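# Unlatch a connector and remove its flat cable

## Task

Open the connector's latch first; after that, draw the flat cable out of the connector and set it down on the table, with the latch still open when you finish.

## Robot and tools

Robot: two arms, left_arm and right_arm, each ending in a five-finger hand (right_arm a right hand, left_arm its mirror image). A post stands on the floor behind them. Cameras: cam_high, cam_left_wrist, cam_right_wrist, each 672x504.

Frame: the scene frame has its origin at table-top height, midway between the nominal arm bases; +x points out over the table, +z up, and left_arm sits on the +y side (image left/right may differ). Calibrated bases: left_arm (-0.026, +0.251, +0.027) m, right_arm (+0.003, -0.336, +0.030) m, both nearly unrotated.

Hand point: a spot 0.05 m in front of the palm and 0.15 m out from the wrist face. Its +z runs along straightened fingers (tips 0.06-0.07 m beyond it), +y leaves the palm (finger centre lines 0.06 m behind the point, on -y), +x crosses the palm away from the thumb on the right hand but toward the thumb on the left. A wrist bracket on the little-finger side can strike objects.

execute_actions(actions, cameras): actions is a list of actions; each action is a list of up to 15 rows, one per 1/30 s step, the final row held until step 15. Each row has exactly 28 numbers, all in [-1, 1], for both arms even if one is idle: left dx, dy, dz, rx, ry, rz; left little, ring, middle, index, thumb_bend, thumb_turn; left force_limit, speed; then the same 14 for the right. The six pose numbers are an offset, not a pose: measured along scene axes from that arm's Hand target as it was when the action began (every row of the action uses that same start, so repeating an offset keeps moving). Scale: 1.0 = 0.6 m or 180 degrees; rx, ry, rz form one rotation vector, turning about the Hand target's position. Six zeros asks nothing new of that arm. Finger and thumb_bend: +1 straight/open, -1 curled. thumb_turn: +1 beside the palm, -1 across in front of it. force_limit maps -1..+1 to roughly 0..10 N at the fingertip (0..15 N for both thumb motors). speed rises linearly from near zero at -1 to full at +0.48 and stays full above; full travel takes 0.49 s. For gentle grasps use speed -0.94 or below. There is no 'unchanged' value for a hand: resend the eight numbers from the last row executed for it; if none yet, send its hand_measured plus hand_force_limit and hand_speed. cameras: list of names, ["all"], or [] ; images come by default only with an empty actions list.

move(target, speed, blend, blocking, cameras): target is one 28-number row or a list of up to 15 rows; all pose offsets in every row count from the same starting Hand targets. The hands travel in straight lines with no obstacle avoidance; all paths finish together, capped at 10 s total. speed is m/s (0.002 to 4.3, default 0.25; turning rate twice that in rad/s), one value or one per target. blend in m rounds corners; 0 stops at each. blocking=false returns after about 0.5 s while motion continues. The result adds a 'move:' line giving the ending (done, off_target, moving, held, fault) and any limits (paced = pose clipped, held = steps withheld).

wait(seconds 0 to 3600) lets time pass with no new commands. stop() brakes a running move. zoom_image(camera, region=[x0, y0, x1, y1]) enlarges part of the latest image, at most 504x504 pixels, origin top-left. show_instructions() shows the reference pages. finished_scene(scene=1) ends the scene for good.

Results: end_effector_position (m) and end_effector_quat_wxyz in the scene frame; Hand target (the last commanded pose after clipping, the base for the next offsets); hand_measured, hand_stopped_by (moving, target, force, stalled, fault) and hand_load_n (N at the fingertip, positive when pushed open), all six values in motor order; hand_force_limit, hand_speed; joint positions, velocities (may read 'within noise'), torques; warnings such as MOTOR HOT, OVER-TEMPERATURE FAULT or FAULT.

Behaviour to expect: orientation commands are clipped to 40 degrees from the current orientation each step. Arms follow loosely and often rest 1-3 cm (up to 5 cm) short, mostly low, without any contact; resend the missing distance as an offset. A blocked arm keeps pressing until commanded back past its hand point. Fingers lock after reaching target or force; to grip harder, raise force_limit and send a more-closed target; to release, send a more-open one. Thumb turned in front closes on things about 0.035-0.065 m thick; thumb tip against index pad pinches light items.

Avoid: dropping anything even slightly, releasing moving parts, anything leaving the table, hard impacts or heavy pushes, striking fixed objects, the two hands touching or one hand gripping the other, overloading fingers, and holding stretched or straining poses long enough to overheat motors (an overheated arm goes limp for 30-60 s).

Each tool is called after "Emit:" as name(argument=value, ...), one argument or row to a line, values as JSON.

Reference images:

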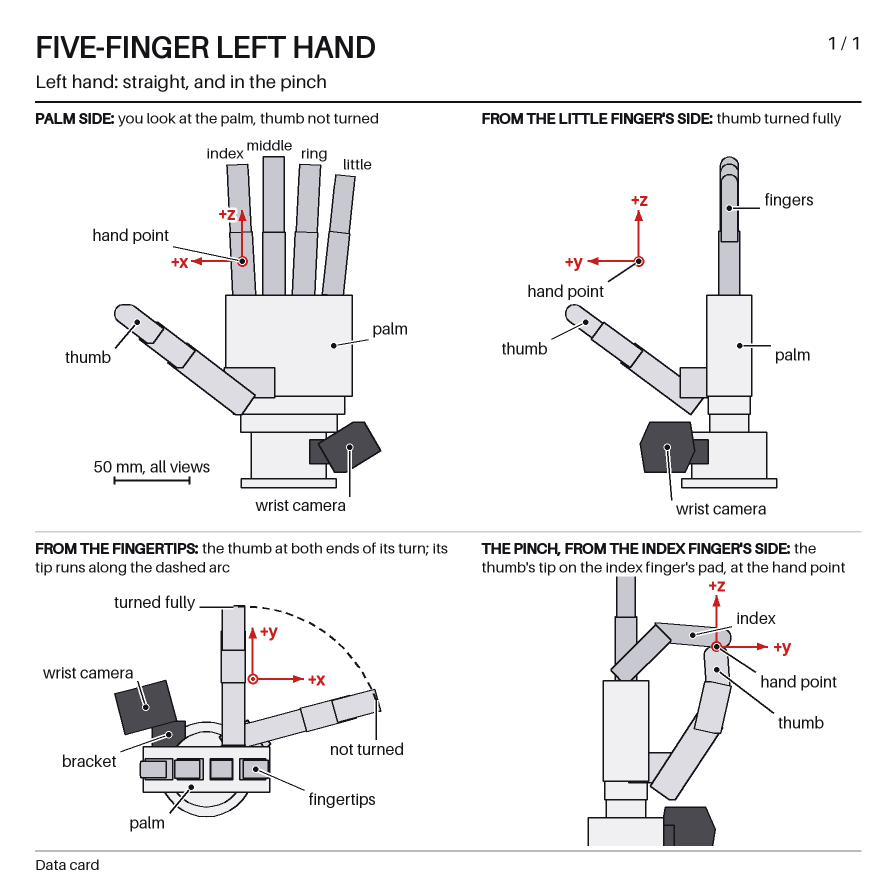

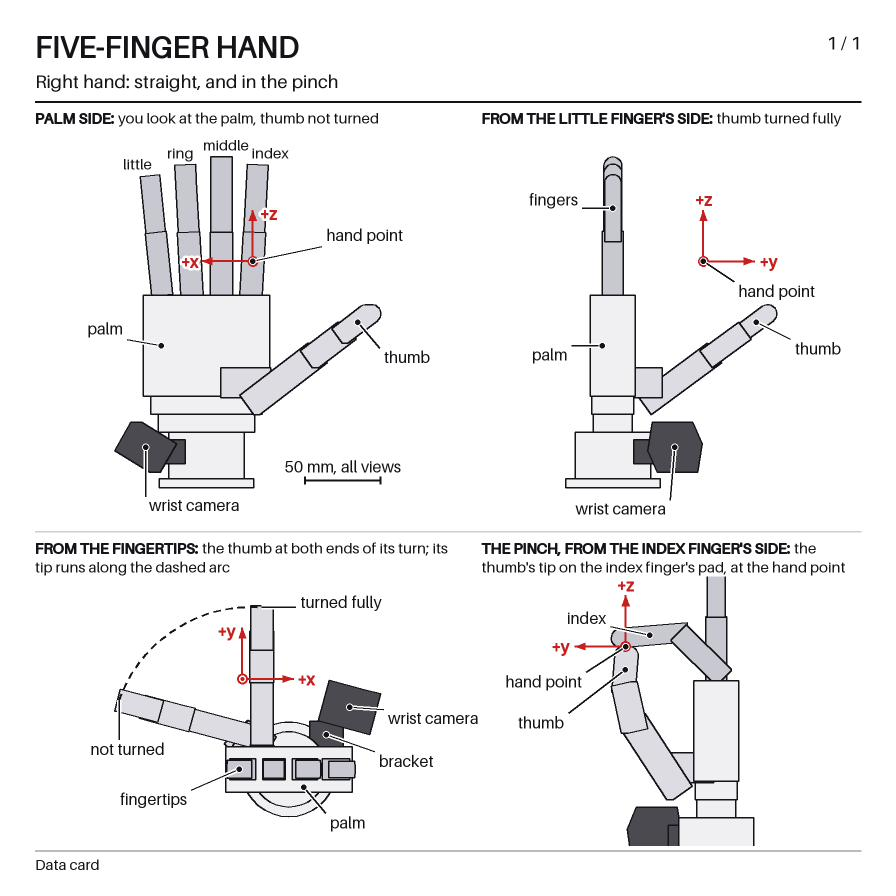

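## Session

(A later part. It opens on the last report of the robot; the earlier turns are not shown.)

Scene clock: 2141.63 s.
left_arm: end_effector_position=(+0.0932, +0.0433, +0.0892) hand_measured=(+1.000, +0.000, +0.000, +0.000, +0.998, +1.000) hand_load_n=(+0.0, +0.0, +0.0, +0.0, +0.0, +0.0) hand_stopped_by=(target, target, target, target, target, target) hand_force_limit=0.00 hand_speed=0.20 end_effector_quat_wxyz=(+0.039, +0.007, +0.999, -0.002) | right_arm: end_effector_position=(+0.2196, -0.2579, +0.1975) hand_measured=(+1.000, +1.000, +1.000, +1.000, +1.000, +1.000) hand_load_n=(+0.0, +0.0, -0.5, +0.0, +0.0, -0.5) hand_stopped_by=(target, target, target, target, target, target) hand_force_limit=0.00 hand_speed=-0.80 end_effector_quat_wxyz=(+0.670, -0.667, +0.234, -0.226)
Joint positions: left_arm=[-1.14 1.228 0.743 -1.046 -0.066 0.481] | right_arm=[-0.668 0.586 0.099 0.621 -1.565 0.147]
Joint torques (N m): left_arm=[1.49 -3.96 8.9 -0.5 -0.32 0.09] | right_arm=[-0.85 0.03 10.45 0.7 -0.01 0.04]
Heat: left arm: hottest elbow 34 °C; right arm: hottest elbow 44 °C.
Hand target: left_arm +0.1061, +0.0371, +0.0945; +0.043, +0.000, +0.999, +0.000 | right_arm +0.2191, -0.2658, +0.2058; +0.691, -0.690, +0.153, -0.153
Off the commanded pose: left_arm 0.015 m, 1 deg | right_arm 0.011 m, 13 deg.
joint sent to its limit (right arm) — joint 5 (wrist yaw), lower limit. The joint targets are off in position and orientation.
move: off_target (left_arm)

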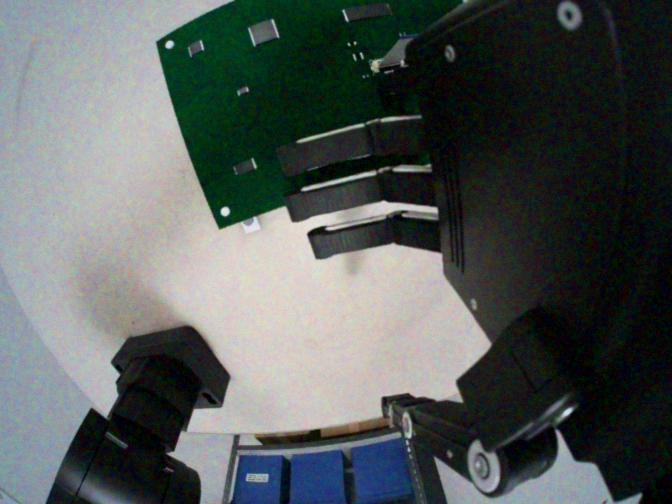

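Emit:
move(
  target=[0.003,-0.003,0.010,0,0,0,1,0,0,0,1,1,0,0.2,0,0,0,0,0,0,1,1,1,1,1,1,0,-0.8],
  speed=0.02,
  cameras=["cam_left_wrist"],
)

Emit:
zoom_image(
  camera="cam_left_wrist",
  region=[340, 20, 420, 90],
)

Scene clock: 2146.27 s.
left_arm: end_effector_position=(+0.0936, +0.0450, +0.0906) hand_measured=(+1.000, +0.000, +0.000, +0.000, +0.998, +1.000) hand_load_n=(+0.0, +0.0, +0.0, +0.0, -0.5, +0.0) hand_stopped_by=(target, target, target, target, target, target) hand_force_limit=0.00 hand_speed=0.20 end_effector_quat_wxyz=(+0.035, +0.008, +0.999, +0.003) | right_arm: end_effector_position=(+0.2196, -0.2579, +0.1975) hand_measured=(+1.000, +1.000, +1.000, +1.000, +1.000, +1.000) hand_load_n=(+0.0, +0.0, +0.0, +0.0, +0.0, +0.0) hand_stopped_by=(target, target, target, target, target, target) hand_force_limit=0.00 hand_speed=-0.80 end_effector_quat_wxyz=(+0.670, -0.667, +0.234, -0.226)
Joint positions: left_arm=[-1.136 1.233 0.749 -1.06 -0.065 0.485] | right_arm=[-0.668 0.586 0.099 0.621 -1.565 0.147]
Joint torques (N m): left_arm=[1.38 -4.78 9.54 -0.68 -0.36 0.05] | right_arm=[-1.03 -0.21 10.43 0.69 -0.02 0.04]
Heat: left arm: hottest elbow 35 °C; right arm: hottest elbow 44 °C.
Hand target: left_arm +0.1079, +0.0352, +0.1005; +0.043, +0.000, +0.999, +0.000 | right_arm +0.2191, -0.2658, +0.2058; +0.691, -0.690, +0.153, -0.153
Off the commanded pose: left_arm 0.020 m, 1 deg | right_arm 0.011 m, 13 deg.
joint sent to its limit (right arm) — joint 5 (wrist yaw), lower limit. The joint targets are off in position and orientation.
move: off_target (left_arm)

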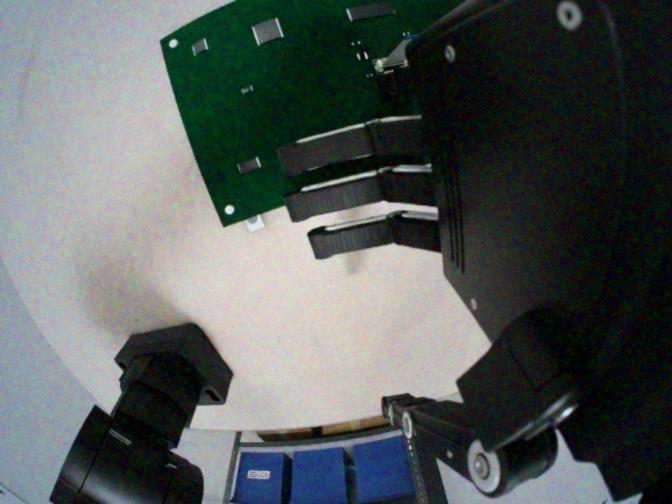

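Scaled by 6.300 from the camera's image (finer frame: 960x720).

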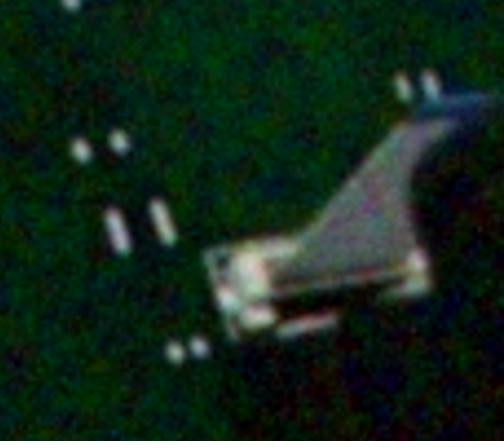

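Emit:
move(
  target=[0.0,-0.003,0.012,0,0,0,1,0,0,0,1,1,0,0.2,0,0,0,0,0,0,1,1,1,1,1,1,0,-0.8],
  speed=0.02,
  cameras=["cam_left_wrist"],
)

Emit:
zoom_image(
  camera="cam_left_wrist",
  region=[340, 20, 420, 90],
)

Scene clock: 2151.43 s.
left_arm: end_effector_position=(+0.0954, +0.0501, +0.0940) hand_measured=(+1.000, +0.000, +0.000, +0.000, +0.998, +1.000) hand_load_n=(+0.0, +0.0, +0.0, +0.0, +0.0, +0.0) hand_stopped_by=(target, target, target, target, target, target) hand_force_limit=0.00 hand_speed=0.20 end_effector_quat_wxyz=(+0.035, +0.003, +0.999, +0.014) | right_arm: end_effector_position=(+0.2196, -0.2579, +0.1975) hand_measured=(+1.000, +1.000, +1.000, +1.000, +1.000, +1.000) hand_load_n=(+0.0, +0.0, -0.5, -0.5, +0.0, +0.0) hand_stopped_by=(target, target, target, target, target, target) hand_force_limit=0.00 hand_speed=-0.80 end_effector_quat_wxyz=(+0.670, -0.667, +0.234, -0.226)
Joint positions: left_arm=[-1.127 1.233 0.755 -1.084 -0.075 0.485] | right_arm=[-0.668 0.586 0.099 0.621 -1.565 0.147]
Joint torques (N m): left_arm=[0.67 -5.42 10.18 -0.55 -0.02 0.03] | right_arm=[-0.85 -0.09 10.5 0.59 0 0.04]
Heat: left arm: hottest elbow 35 °C; right arm: hottest elbow 44 °C.
Hand target: left_arm +0.1078, +0.0333, +0.1077; +0.043, +0.000, +0.999, +0.000 | right_arm +0.2191, -0.2658, +0.2058; +0.691, -0.690, +0.153, -0.153
Off the commanded pose: left_arm 0.025 m, 2 deg | right_arm 0.011 m, 13 deg.
joint sent to its limit (right arm) — joint 5 (wrist yaw), lower limit. The joint targets are off in position and orientation.
move: off_target (left_arm)

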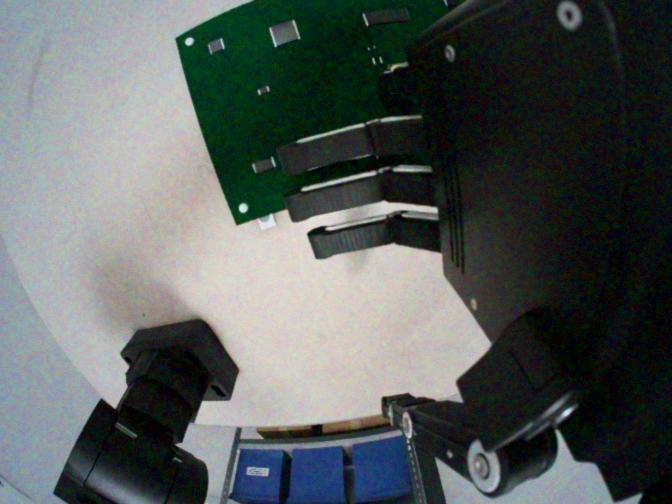

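Scaled by 6.300 from the camera's image (finer frame: 960x720).

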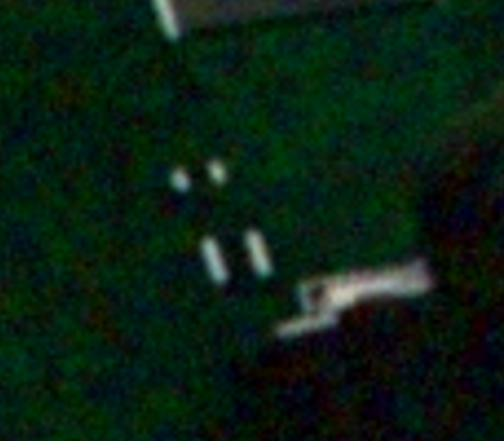

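Emit:
move(
  target=[
    [-0.045,0.01,0.0,0,0,0,1,0,0,0,1,1,0,0.2,0,0,0,0,0,0,1,1,1,1,1,1,0,-0.8],
  ],
  speed=[0.05],
  cameras=["cam_left_wrist","cam_high","cam_right_wrist"],
)

Emit:
zoom_image(
  camera="cam_left_wrist",
  region=[330, 0, 430, 100],
)

Emit:
zoom_image(
  camera="cam_high",
  region=[325, 370, 375, 410],
)

Scene clock: 2161.33 s.
left_arm: end_effector_position=(+0.0810, +0.0453, +0.0993) hand_measured=(+1.000, +0.000, +0.000, +0.000, +0.998, +1.000) hand_load_n=(+0.0, +0.0, +0.0, +0.0, +0.0, +0.0) hand_stopped_by=(target, target, target, target, target, target) hand_force_limit=0.00 hand_speed=0.20 end_effector_quat_wxyz=(+0.038, +0.001, +0.999, +0.009) | right_arm: end_effector_position=(+0.2196, -0.2579, +0.1975) hand_measured=(+1.000, +1.000, +1.000, +1.000, +1.000, +1.000) hand_load_n=(+0.0, +0.0, +0.0, +0.0, +0.0, -0.5) hand_stopped_by=(target, target, target, target, target, target) hand_force_limit=0.00 hand_speed=-0.80 end_effector_quat_wxyz=(+0.670, -0.667, +0.234, -0.226)
Joint positions: left_arm=[-1.177 1.212 0.755 -1.1 -0.076 0.432] | right_arm=[-0.668 0.586 0.099 0.621 -1.565 0.147]
Joint torques (N m): left_arm=[-0.85 -7.36 7.69 -0.61 -0.03 -0.16] | right_arm=[-0.73 -0.21 10.48 0.72 -0.02 0.03]
Heat: left arm: hottest elbow 36 °C; right arm: hottest elbow 44 °C.
Hand target: left_arm +0.0808, +0.0394, +0.1077; +0.043, +0.000, +0.999, +0.000 | right_arm +0.2191, -0.2658, +0.2058; +0.691, -0.690, +0.153, -0.153
Off the commanded pose: left_arm 0.010 m, 1 deg | right_arm 0.011 m, 13 deg.
joint sent to its limit (right arm) — joint 5 (wrist yaw), lower limit. The joint targets are off in position and orientation.
move: done

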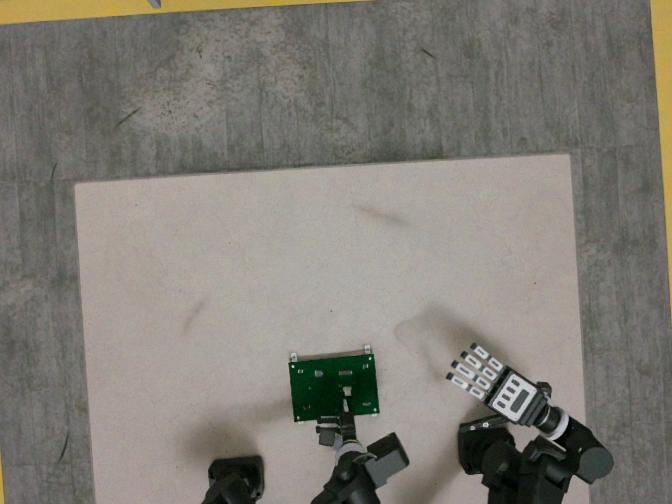

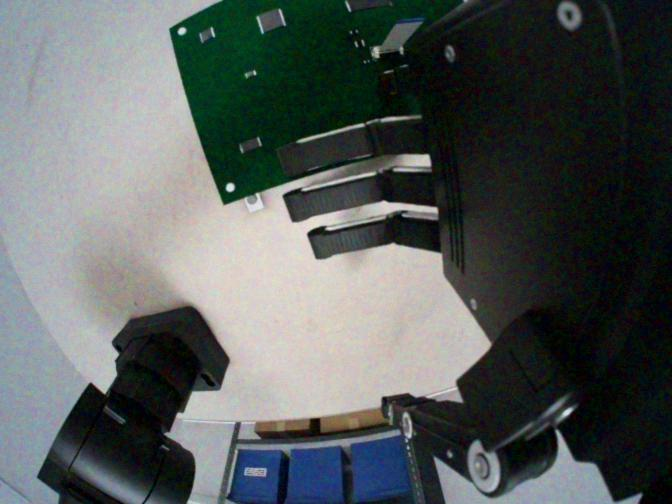

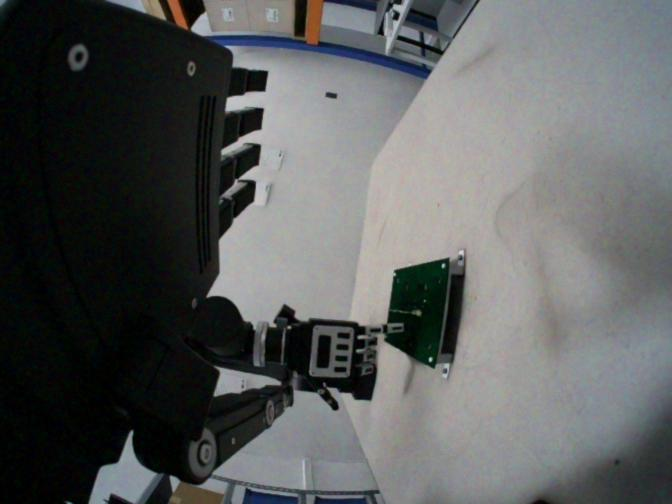

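Scaled by 5.040 from the camera's image (finer frame: 960x720).

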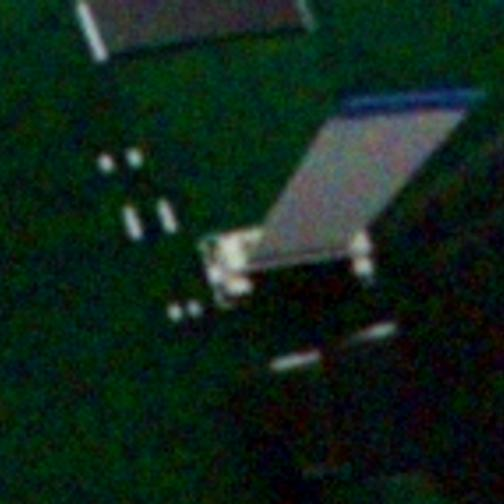

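Scaled by 10.080 from the camera's image (finer frame: 960x720).

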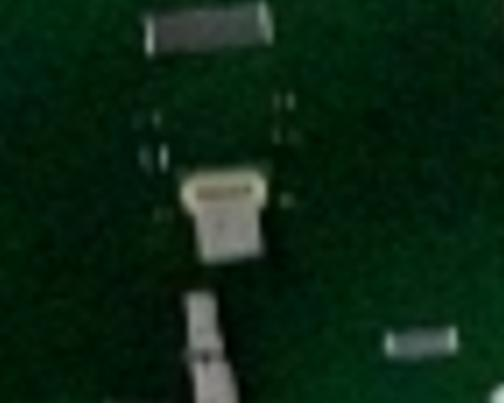

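Emit:
move(
  target=[
    [-0.05,0.0,0.06,0,0,0,1,0,0,0,1,1,0,0.2,0,0,0,0,0,0,1,1,1,1,1,1,0,-0.8],
  ],
  speed=[0.1],
  cameras=["cam_left_wrist"],
)

Emit:
zoom_image(
  camera="cam_left_wrist",
  region=[340, 0, 420, 80],
)

Scene clock: 2170.40 s.
left_arm: end_effector_position=(+0.0466, +0.0596, +0.1241) hand_measured=(+1.000, +0.000, +0.000, +0.000, +0.998, +1.000) hand_load_n=(+0.0, +0.0, +0.0, +0.0, +0.0, +0.0) hand_stopped_by=(target, target, target, target, target, target) hand_force_limit=0.00 hand_speed=0.20 end_effector_quat_wxyz=(+0.032, +0.002, +0.999, +0.027) | right_arm: end_effector_position=(+0.2196, -0.2579, +0.1975) hand_measured=(+1.000, +1.000, +1.000, +1.000, +1.000, +1.000) hand_load_n=(+0.0, +0.0, +0.0, +0.0, +0.0, +0.0) hand_stopped_by=(target, target, target, target, target, target) hand_force_limit=0.00 hand_speed=-0.80 end_effector_quat_wxyz=(+0.670, -0.667, +0.234, -0.226)
Joint positions: left_arm=[-1.272 1.137 0.762 -1.225 -0.079 0.336] | right_arm=[-0.668 0.586 0.099 0.621 -1.565 0.147]
Joint torques (N m): left_arm=[-0.79 -6.36 10.58 -0.73 -0.03 -0.16] | right_arm=[-1.03 -0.03 10.51 0.69 0 0.04]
Heat: left arm: hottest elbow 36 °C; right arm: hottest elbow 44 °C.
Hand target: left_arm +0.0509, +0.0394, +0.1437; +0.043, +0.000, +0.999, +0.000 | right_arm +0.2191, -0.2658, +0.2058; +0.691, -0.690, +0.153, -0.153
Off the commanded pose: left_arm 0.029 m, 3 deg | right_arm 0.011 m, 13 deg.
joint sent to its limit (right arm) — joint 5 (wrist yaw), lower limit. The joint targets are off in position and orientation.
move: off_target (left_arm)

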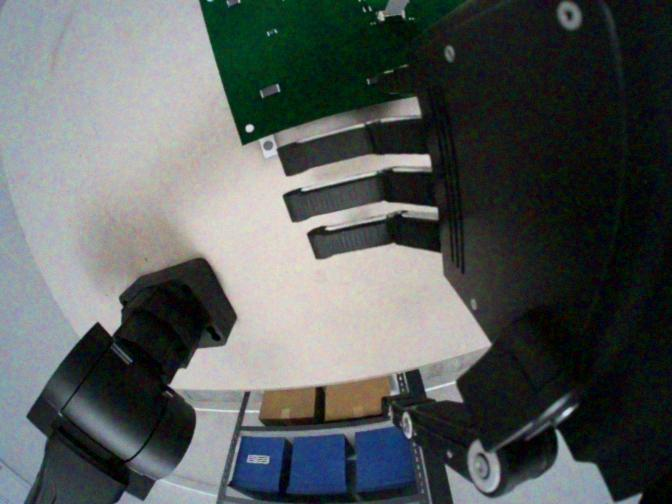

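Scaled by 6.300 from the camera's image (finer frame: 960x720).

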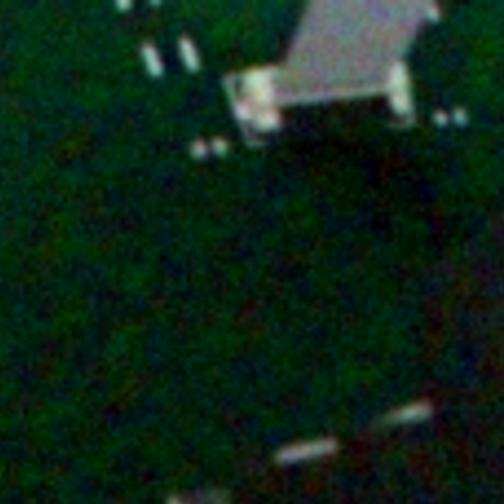

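Emit:
move(
  target=[
    [-0.01,0.12,0.15,0,0,0,1,0,0,0,1,1,0,0.2,0,0,0.0,0,0,0,1,1,1,1,1,1,0,-0.8],
    [-0.01,0.15,0.15,0,0,0,1,0,0,0,1,1,0,0.2,-0.081,0.506,-0.10,0,0,0,1,1,1,1,1,1,0,-0.8],
    [-0.01,0.15,0.15,0,0,0,1,0,0,0,1,1,0,0.2,-0.081,0.506,-0.241,0,0,0,1,1,1,1,1,1,0,-0.8],
  ],
  speed=[0.15,0.2,0.06],
  cameras=["cam_right_wrist","cam_high"],
)

Scene clock: 2200.93 s.
left_arm: end_effector_position=(+0.0405, +0.1335, +0.2203) hand_measured=(+1.000, +0.000, +0.000, +0.000, +0.998, +1.000) hand_load_n=(+0.0, +0.0, +0.0, +0.0, +0.0, +0.0) hand_stopped_by=(target, target, target, target, target, target) hand_force_limit=0.00 hand_speed=0.20 end_effector_quat_wxyz=(+0.037, +0.000, +0.999, +0.016) | right_arm: end_effector_position=(+0.1710, +0.0302, +0.0567) hand_measured=(+1.000, +1.000, +1.000, +1.000, +1.000, +1.000) hand_load_n=(+0.0, -0.5, +0.0, +0.0, +0.0, +0.0) hand_stopped_by=(target, target, target, target, target, target) hand_force_limit=0.00 hand_speed=-0.80 end_effector_quat_wxyz=(+0.664, -0.714, +0.165, -0.148)
Joint positions: left_arm=[-1.181 0.841 0.848 -1.576 -0.081 0.425] | right_arm=[0.998 1.77 0.141 1.555 -0.114 0]
Joint torques (N m): left_arm=[0.67 -2.61 9.78 -0.62 0.1 0.12] | right_arm=[1.03 -7.06 2.76 2.36 -0.13 -0.12]
Heat: left arm: hottest elbow 37 °C; right arm: hottest elbow 44 °C.
Hand target: left_arm +0.0449, +0.1293, +0.2338; +0.043, +0.000, +0.999, +0.000 | right_arm +0.1705, +0.0377, +0.0612; +0.690, -0.690, +0.153, -0.153
Off the commanded pose: left_arm 0.015 m, 2 deg | right_arm 0.009 m, 4 deg.
joint sent to its limit (right arm) — joint 4 (wrist pitch), upper limit. The joint targets are off in orientation, not in position.
move: off_target (left_arm, right_arm)
Images, in order (width x height): cam_high 672x504, cam_right_wrist 672x504.

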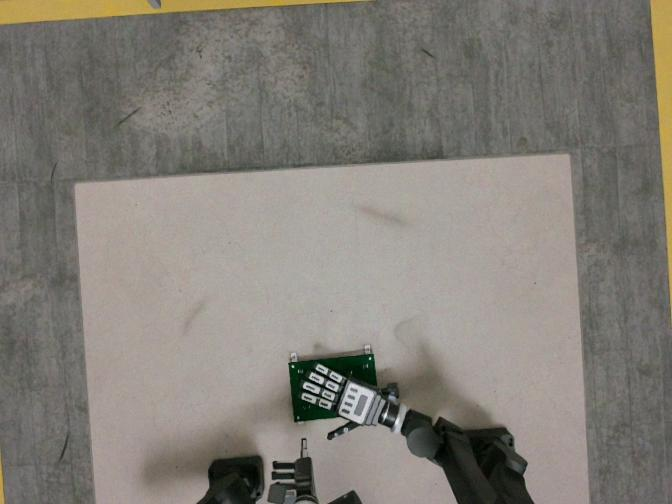

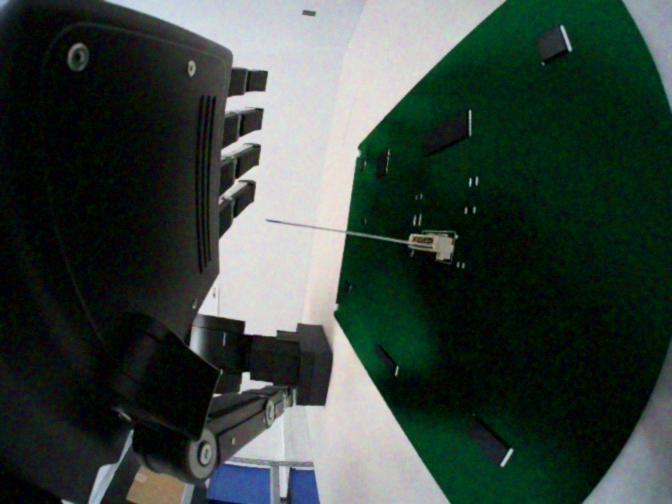

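Emit:
zoom_image(
  camera="cam_right_wrist",
  region=[390, 215, 480, 285],
)

Scaled by 5.600 from the camera's image (finer frame: 960x720).

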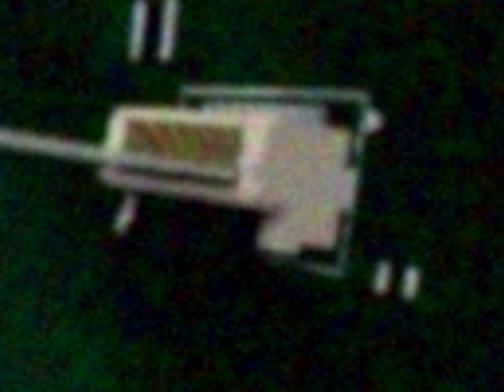

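Emit:
move(
  target=[
    [0,0,0,0,0,0,1,0,0,0,1,1,0,0.2,0,-0.11,0.01,0,0,0,1,1,1,1,1,1,0,-0.8],
  ],
  speed=[0.1],
  cameras=["cam_right_wrist"],
)

Scene clock: 2218.27 s.
left_arm: end_effector_position=(+0.0405, +0.1335, +0.2203) hand_measured=(+1.000, +0.000, +0.000, +0.000, +0.998, +1.000) hand_load_n=(+0.0, +0.0, +0.0, +0.0, +0.0, +0.0) hand_stopped_by=(target, target, target, target, target, target) hand_force_limit=0.00 hand_speed=0.20 end_effector_quat_wxyz=(+0.037, +0.000, +0.999, +0.016) | right_arm: end_effector_position=(+0.1655, -0.0110, +0.0580) hand_measured=(+1.000, +1.000, +1.000, +1.000, +1.000, +1.000) hand_load_n=(+0.0, +0.0, +0.0, +0.0, +0.0, -0.5) hand_stopped_by=(target, target, target, target, target, target) hand_force_limit=0.00 hand_speed=-0.80 end_effector_quat_wxyz=(-0.656, +0.725, -0.160, +0.137)
Joint positions: left_arm=[-1.181 0.841 0.848 -1.576 -0.081 0.425] | right_arm=[0.879 1.711 0.052 1.555 -0.255 -0.015]
Joint torques (N m): left_arm=[0.73 -2.61 9.72 -0.62 0.09 0.11] | right_arm=[1.44 -6.12 2.02 1.5 -0.03 -0.06]
Heat: left arm: hottest elbow 37 °C; right arm: hottest elbow 41 °C.
Hand target: left_arm +0.0449, +0.1293, +0.2338; +0.043, +0.000, +0.999, +0.000 | right_arm +0.1638, -0.0069, +0.0576; -0.657, +0.725, -0.156, +0.134 (not the last commanded pose)
Off the commanded pose: left_arm 0.015 m, 2 deg | right_arm 0.020 m, 6 deg.
move: held (right_arm; a check stopped the path); limits=held
pose unreachable (right arm): on one or more control steps of this call, first in action 0 (counted from 0), this arm could not follow its commanded pose, so it was not sent that pose on those steps. It may still have moved: this result reports where it is.
cause: moving toward the commanded pose would bring two parts of the arm too close to each other (joints 2 (shoulder) and 3 (elbow) lie between them).

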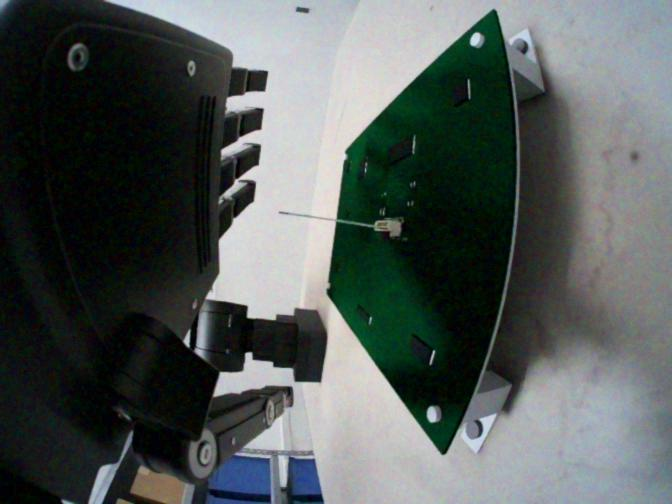

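Emit:
zoom_image(
  camera="cam_right_wrist",
  region=[360, 200, 420, 250],
)

Scaled by 8.400 from the camera's image (finer frame: 960x720).

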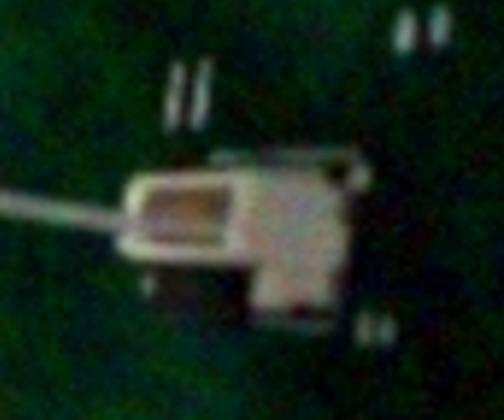

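Emit:
move(
  target=[
    [0,0,0,0,0,0,1,0,0,0,1,1,0,0.2,0,0,0.17,0,0,0,1,1,1,1,1,1,0,-0.8],
    [0,0,0,0,0,0,1,0,0,0,1,1,0,0.2,0.0922,-0.4315,0.247,0,0,0,1,1,1,1,1,1,0,-0.8],
  ],
  speed=[0.15,0.25],
  blend=[0.03,0],
  cameras=["cam_high"],
)

Scene clock: 2236.37 s.
left_arm: end_effector_position=(+0.0405, +0.1335, +0.2203) hand_measured=(+1.000, +0.000, +0.000, +0.000, +0.998, +1.000) hand_load_n=(+0.0, +0.0, +0.5, +0.0, +0.0, +0.0) hand_stopped_by=(target, target, target, target, target, target) hand_force_limit=0.00 hand_speed=0.20 end_effector_quat_wxyz=(+0.037, +0.000, +0.999, +0.016) | right_arm: end_effector_position=(+0.2190, -0.2561, +0.1917) hand_measured=(+1.000, +1.000, +1.000, +1.000, +1.000, +1.000) hand_load_n=(+0.0, +0.0, +0.0, -0.5, +0.0, +0.0) hand_stopped_by=(target, target, target, target, target, target) hand_force_limit=0.00 hand_speed=-0.80 end_effector_quat_wxyz=(+0.672, -0.668, +0.234, -0.219)
Joint positions: left_arm=[-1.181 0.841 0.848 -1.576 -0.081 0.425] | right_arm=[-0.658 0.521 0.17 0.013 -1.564 -0.315]
Joint torques (N m): left_arm=[0.79 -2.67 9.77 -0.59 0.09 0.12] | right_arm=[-0.97 0.26 12.11 0.62 -0.41 0.03]
Heat: left arm: hottest elbow 37 °C; right arm: hottest elbow 40 °C.
Hand target: left_arm +0.0449, +0.1293, +0.2338; +0.043, +0.000, +0.999, +0.000 | right_arm +0.2191, -0.2658, +0.2058; +0.657, -0.725, +0.157, -0.134
Off the commanded pose: left_arm 0.015 m, 2 deg | right_arm 0.017 m, 15 deg.
joint sent to its limit (right arm) — joint 5 (wrist yaw), lower limit. The joint targets are off in position and orientation.
move: off_target (right_arm)

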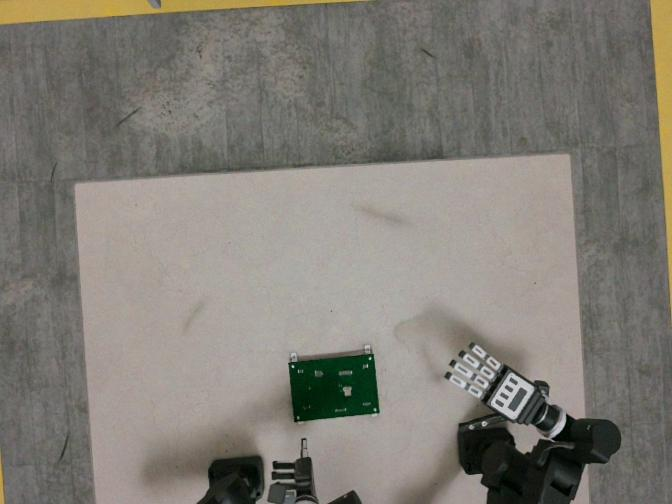

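Emit:
move(
  target=[
    [0.0552,-0.1497,-0.173,0,0,0,1,0,0,0,1,1,0,0.2,0,0,0,0,0,0,1,1,1,1,1,1,0,-0.8],
    [0.0652,-0.1497,-0.2522,0,0,0,1,0,0,0,1,1,0,0.2,0,0,0,0,0,0,1,1,1,1,1,1,0,-0.8],
  ],
  speed=[0.15,0.04],
  cameras=["cam_left_wrist"],
)

Emit:
zoom_image(
  camera="cam_left_wrist",
  region=[340, 20, 420, 90],
)

Scene clock: 2251.70 s.
left_arm: end_effector_position=(+0.0826, +0.0382, +0.0884) hand_measured=(+1.000, +0.000, +0.000, +0.000, +0.998, +1.000) hand_load_n=(-0.5, +0.0, +0.0, +0.0, +0.0, +0.0) hand_stopped_by=(target, target, target, target, target, target) hand_force_limit=0.00 hand_speed=0.20 end_effector_quat_wxyz=(+0.045, +0.000, +0.999, -0.003) | right_arm: end_effector_position=(+0.2187, -0.2559, +0.1920) hand_measured=(+1.000, +1.000, +1.000, +1.000, +1.000, +1.000) hand_load_n=(+0.0, +0.0, +0.0, +0.0, +0.0, -0.5) hand_stopped_by=(target, target, target, target, target, target) hand_force_limit=0.00 hand_speed=-0.80 end_effector_quat_wxyz=(+0.672, -0.667, +0.236, -0.217)
Joint positions: left_arm=[-1.184 1.225 0.739 -1.043 -0.081 0.422] | right_arm=[-0.658 0.52 0.17 0.013 -1.564 -0.31]
Joint torques (N m): left_arm=[0.09 -5.13 6.01 0.54 0 0.06] | right_arm=[-0.79 -0.09 12.04 0.88 -0.31 0.03]
Heat: left arm: hottest elbow 37 °C; right arm: hottest elbow 40 °C.
Hand target: left_arm +0.0839, +0.0397, +0.0823; +0.043, +0.000, +0.999, +0.000 | right_arm +0.2236, -0.2618, +0.2048; +0.668, -0.669, +0.230, -0.231 (not the last commanded pose)
Off the commanded pose: left_arm 0.006 m, 0 deg | right_arm 0.017 m, 15 deg.
move: done

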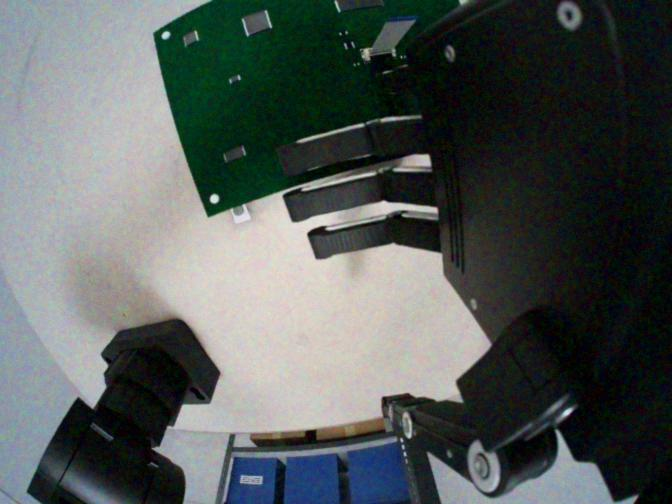

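Scaled by 6.300 from the camera's image (finer frame: 960x720).

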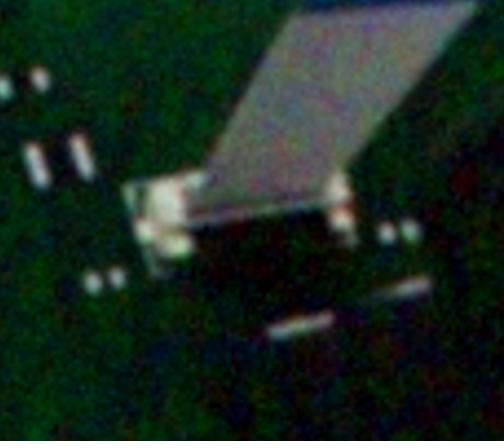

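Emit:
move(
  target=[
    [0.0243,-0.0055,0,0,0,0,1,0,0,0,1,1,0,0.2,0,0,0,0,0,0,1,1,1,1,1,1,0,-0.8],
  ],
  speed=[0.03],
  cameras=["cam_left_wrist"],
)

Emit:
zoom_image(
  camera="cam_left_wrist",
  region=[340, 20, 420, 90],
)

Scene clock: 2265.87 s.
left_arm: end_effector_position=(+0.0912, +0.0405, +0.0875) hand_measured=(+1.000, +0.000, +0.000, +0.000, +0.998, +1.000) hand_load_n=(+0.0, +0.0, +0.0, +0.0, +0.0, +0.0) hand_stopped_by=(target, target, target, target, target, target) hand_force_limit=0.00 hand_speed=0.20 end_effector_quat_wxyz=(+0.046, +0.002, +0.999, -0.004) | right_arm: end_effector_position=(+0.2187, -0.2559, +0.1920) hand_measured=(+1.000, +1.000, +1.000, +1.000, +1.000, +1.000) hand_load_n=(+0.0, +0.0, +0.0, +0.0, +0.5, -0.5) hand_stopped_by=(target, target, target, target, target, target) hand_force_limit=0.00 hand_speed=-0.80 end_effector_quat_wxyz=(+0.672, -0.667, +0.236, -0.217)
Joint positions: left_arm=[-1.155 1.228 0.739 -1.035 -0.079 0.455] | right_arm=[-0.658 0.52 0.17 0.013 -1.564 -0.31]
Joint torques (N m): left_arm=[1.14 -3.14 7.36 0.53 0.11 0.11] | right_arm=[-0.97 0.09 11.99 0.81 -0.32 0.02]
Heat: left arm: hottest elbow 37 °C; right arm: hottest elbow 41 °C.
Hand target: left_arm +0.0985, +0.0364, +0.0823; +0.043, +0.000, +0.999, +0.000 | right_arm +0.2236, -0.2618, +0.2048; +0.668, -0.669, +0.230, -0.231
Off the commanded pose: left_arm 0.010 m, 1 deg | right_arm 0.015 m, 2 deg.
move: done

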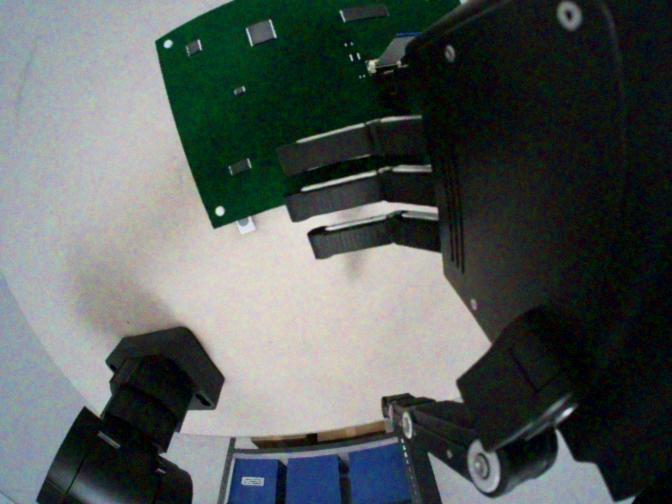

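Scaled by 6.300 from the camera's image (finer frame: 960x720).

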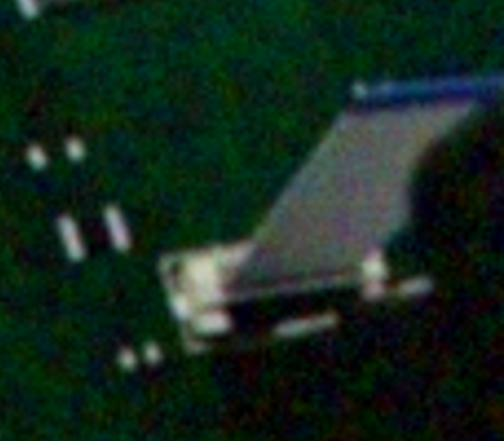

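Emit:
move(
  target=[
    [0.010,-0.008,0.0,0,0,0,1,0,0,0,1,1,0,0.2,0,0,0,0,0,0,1,1,1,1,1,1,0,-0.8],
  ],
  speed=[0.03],
  cameras=[],
)

Scene clock: 2271.73 s.
left_arm: end_effector_position=(+0.0921, +0.0384, +0.0876) hand_measured=(+1.000, +0.000, +0.000, +0.000, +0.998, +1.000) hand_load_n=(-5.0, +0.0, +0.0, +0.0, +0.0, +0.0) hand_stopped_by=(target, target, target, target, target, target) hand_force_limit=0.00 hand_speed=0.20 end_effector_quat_wxyz=(+0.043, +0.002, +0.999, -0.005) | right_arm: end_effector_position=(+0.2187, -0.2559, +0.1920) hand_measured=(+1.000, +1.000, +1.000, +1.000, +1.000, +1.000) hand_load_n=(+0.0, +0.0, +0.0, +0.0, +0.0, -0.5) hand_stopped_by=(target, target, target, target, target, target) hand_force_limit=0.00 hand_speed=-0.80 end_effector_quat_wxyz=(+0.672, -0.667, +0.236, -0.217)
Joint positions: left_arm=[-1.152 1.235 0.745 -1.035 -0.073 0.458] | right_arm=[-0.658 0.52 0.17 0.013 -1.564 -0.31]
Joint torques (N m): left_arm=[1.55 -2.26 8.01 0.66 -0.1 0.19] | right_arm=[-0.73 -0.26 12.03 0.85 -0.31 0.01]
Heat: left arm: hottest elbow 37 °C; right arm: hottest elbow 41 °C.
Hand target: left_arm +0.1045, +0.0316, +0.0823; +0.043, +0.000, +0.999, +0.000 | right_arm +0.2236, -0.2618, +0.2048; +0.668, -0.669, +0.230, -0.231
Off the commanded pose: left_arm 0.015 m, 1 deg | right_arm 0.015 m, 2 deg.
move: off_target (left_arm)

Emit:
move(
  target=[
    [0.0,0.004,0.022,0,0,0,1,0,0,0,1,1,0,0.2,0,0,0,0,0,0,1,1,1,1,1,1,0,-0.8],
  ],
  speed=[0.03],
  cameras=["cam_left_wrist"],
)

Emit:
zoom_image(
  camera="cam_left_wrist",
  region=[340, 20, 420, 90],
)

Scene clock: 2278.13 s.
left_arm: end_effector_position=(+0.0927, +0.0408, +0.0893) hand_measured=(+1.000, +0.000, +0.000, +0.000, +0.998, +1.000) hand_load_n=(+0.0, +0.0, +0.0, +0.0, -0.5, +0.0) hand_stopped_by=(target, target, target, target, target, target) hand_force_limit=0.00 hand_speed=0.20 end_effector_quat_wxyz=(+0.039, +0.006, +0.999, -0.001) | right_arm: end_effector_position=(+0.2187, -0.2559, +0.1920) hand_measured=(+1.000, +1.000, +1.000, +1.000, +1.000, +1.000) hand_load_n=(+0.0, +0.0, +0.0, +0.0, +0.0, +0.0) hand_stopped_by=(target, target, target, target, target, target) hand_force_limit=0.00 hand_speed=-0.80 end_effector_quat_wxyz=(+0.672, -0.667, +0.236, -0.217)
Joint positions: left_arm=[-1.146 1.235 0.749 -1.047 -0.07 0.471] | right_arm=[-0.658 0.52 0.17 0.013 -1.564 -0.31]
Joint torques (N m): left_arm=[1.44 -4.54 8.94 -0.58 -0.2 0.09] | right_arm=[-0.67 0.03 12.03 0.77 -0.32 0.03]
Heat: left arm: hottest elbow 37 °C; right arm: hottest elbow 41 °C.
Hand target: left_arm +0.1044, +0.0339, +0.0955; +0.043, +0.000, +0.999, +0.000 | right_arm +0.2236, -0.2618, +0.2048; +0.668, -0.669, +0.230, -0.231
Off the commanded pose: left_arm 0.015 m, 1 deg | right_arm 0.015 m, 2 deg.
move: off_target (left_arm)

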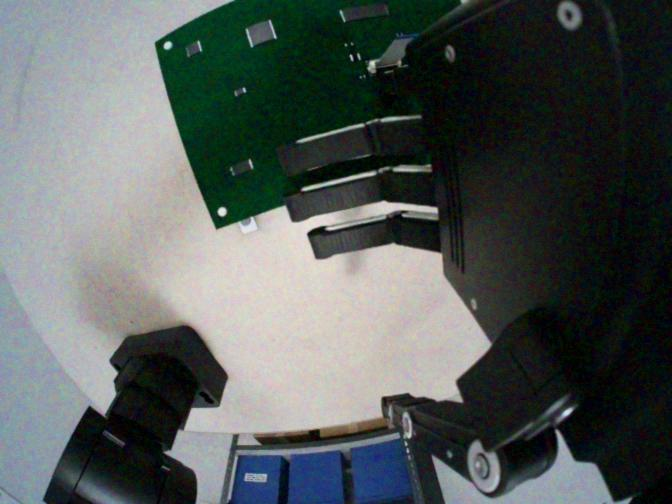

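Scaled by 6.300 from the camera's image (finer frame: 960x720).

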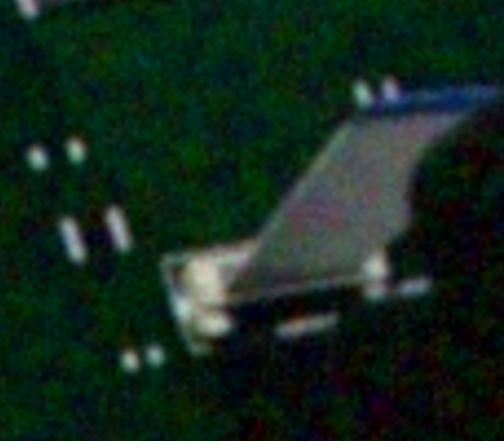

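Emit:
move(
  target=[
    [0.003,-0.004,0.015,0,0,0,1,0,0,0,1,1,0,0.2,0,0,0,0,0,0,1,1,1,1,1,1,0,-0.8],
  ],
  speed=[0.03],
  cameras=["cam_left_wrist"],
)

Emit:
zoom_image(
  camera="cam_left_wrist",
  region=[340, 20, 420, 90],
)

Scene clock: 2283.70 s.
left_arm: end_effector_position=(+0.0937, +0.0473, +0.0918) hand_measured=(+1.000, +0.000, +0.000, +0.000, +0.998, +1.000) hand_load_n=(-0.5, +0.0, +0.0, +0.0, +0.0, +0.5) hand_stopped_by=(target, target, target, target, target, target) hand_force_limit=0.00 hand_speed=0.20 end_effector_quat_wxyz=(+0.036, +0.002, +0.999, +0.012) | right_arm: end_effector_position=(+0.2187, -0.2559, +0.1920) hand_measured=(+1.000, +1.000, +1.000, +1.000, +1.000, +1.000) hand_load_n=(+0.0, +0.0, +0.0, +0.0, +0.0, -0.5) hand_stopped_by=(target, target, target, target, target, target) hand_force_limit=0.00 hand_speed=-0.80 end_effector_quat_wxyz=(+0.672, -0.667, +0.236, -0.217)
Joint positions: left_arm=[-1.135 1.238 0.754 -1.075 -0.075 0.474] | right_arm=[-0.658 0.52 0.17 0.013 -1.564 -0.31]
Joint torques (N m): left_arm=[0.73 -5.3 10.04 -0.61 -0.04 0.08] | right_arm=[-0.56 -0.03 12 0.91 -0.31 0.01]
Heat: left arm: hottest elbow 37 °C; right arm: hottest elbow 42 °C.
Hand target: left_arm +0.1063, +0.0315, +0.1046; +0.043, +0.000, +0.999, +0.000 | right_arm +0.2236, -0.2618, +0.2048; +0.668, -0.669, +0.230, -0.231
Off the commanded pose: left_arm 0.024 m, 2 deg | right_arm 0.015 m, 2 deg.
move: off_target (left_arm)

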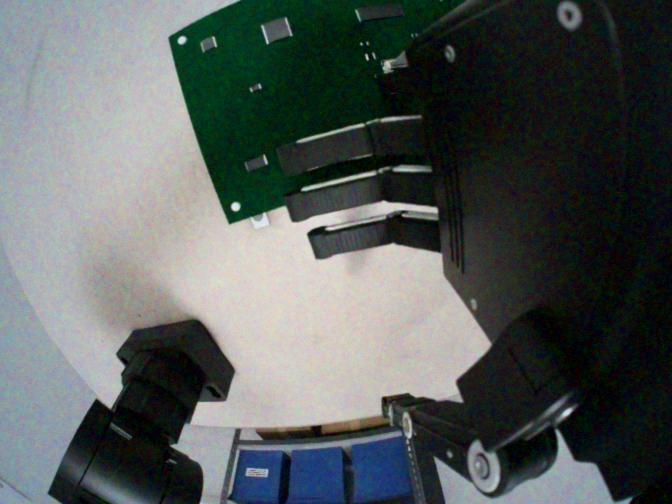

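Scaled by 6.300 from the camera's image (finer frame: 960x720).

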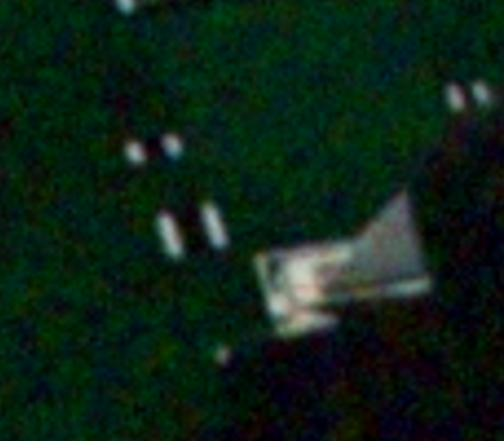

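Emit:
move(
  target=[
    [-0.05,-0.005,0.03,0,0,0,1,0,0,0,1,1,0,0.2,0,0,0,0,0,0,1,1,1,1,1,1,0,-0.8],
    [-0.06,0.15,0.2,0,0,0,1,0,0,0,1,1,0,0.2,0,0,0,0,0,0,1,1,1,1,1,1,0,-0.8],
  ],
  speed=[0.06,0.15],
  cameras=["cam_left_wrist","cam_high","cam_right_wrist"],
)

Emit:
zoom_image(
  camera="cam_high",
  region=[280, 340, 400, 430],
)

Emit:
zoom_image(
  camera="cam_right_wrist",
  region=[380, 240, 480, 380],
)

Scene clock: 2301.73 s.
left_arm: end_effector_position=(+0.0615, +0.1323, +0.2045) hand_measured=(+1.000, +0.000, +0.000, +0.000, +0.998, +1.000) hand_load_n=(+0.0, +0.0, +0.0, +0.0, +0.0, +0.0) hand_stopped_by=(target, target, target, target, target, target) hand_force_limit=0.00 hand_speed=0.20 end_effector_quat_wxyz=(+0.032, +0.000, +0.999, +0.022) | right_arm: end_effector_position=(+0.2187, -0.2559, +0.1920) hand_measured=(+1.000, +1.000, +1.000, +1.000, +1.000, +1.000) hand_load_n=(+0.0, +0.0, +0.0, +0.0, +0.0, -0.5) hand_stopped_by=(target, target, target, target, target, target) hand_force_limit=0.00 hand_speed=-0.80 end_effector_quat_wxyz=(+0.672, -0.667, +0.236, -0.217)
Joint positions: left_arm=[-1.091 0.884 0.825 -1.518 -0.078 0.514] | right_arm=[-0.658 0.52 0.17 0.013 -1.564 -0.31]
Joint torques (N m): left_arm=[0.62 -2.37 11.29 -0.64 0.11 0.06] | right_arm=[-0.73 -0.09 12.01 0.87 -0.3 0.04]
Heat: left arm: hottest elbow 39 °C; right arm: hottest elbow 42 °C.
Hand target: left_arm +0.0703, +0.1215, +0.2245; +0.043, +0.000, +0.999, +0.000 | right_arm +0.2236, -0.2618, +0.2048; +0.668, -0.669, +0.230, -0.231
Off the commanded pose: left_arm 0.024 m, 3 deg | right_arm 0.015 m, 2 deg.
move: off_target (left_arm)

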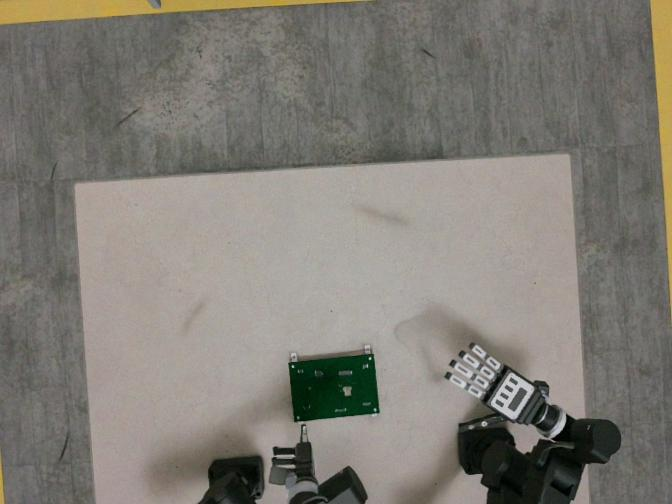

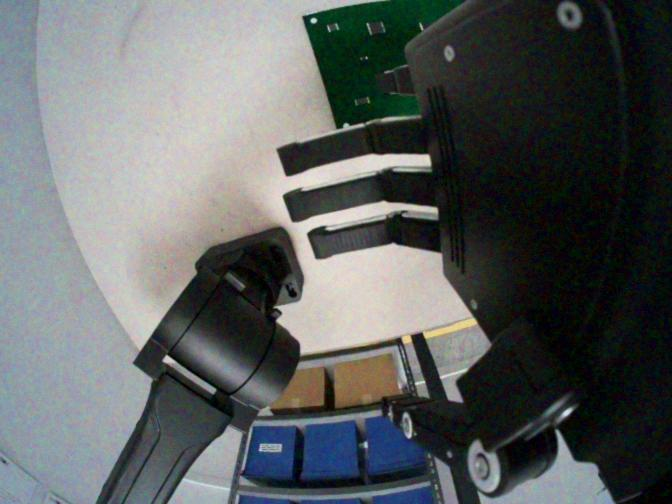

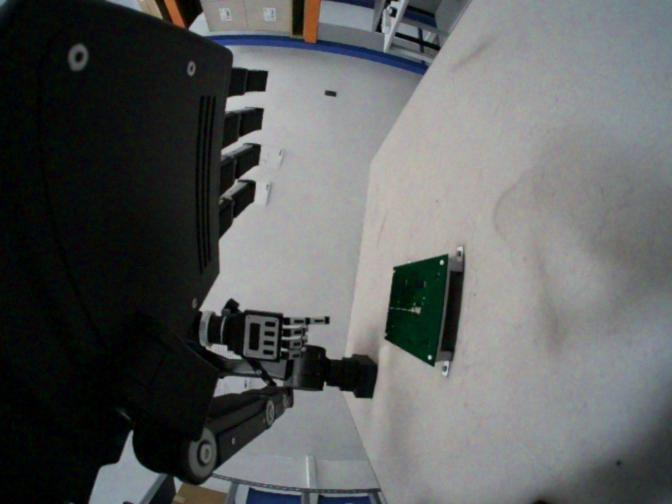

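Scaled by 4.200 from the camera's image (finer frame: 960x720).

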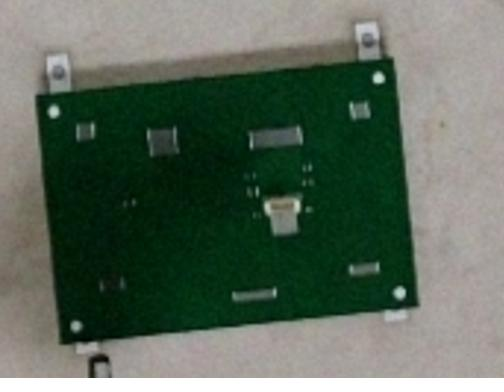

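Scaled by 3.600 from the camera's image (finer frame: 960x720).

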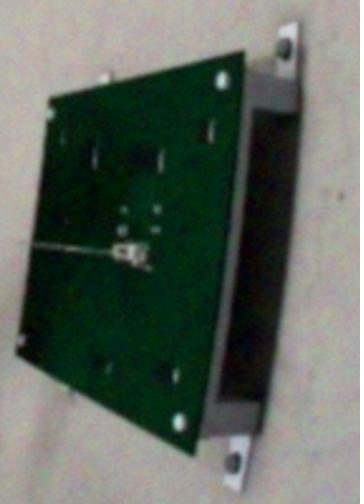

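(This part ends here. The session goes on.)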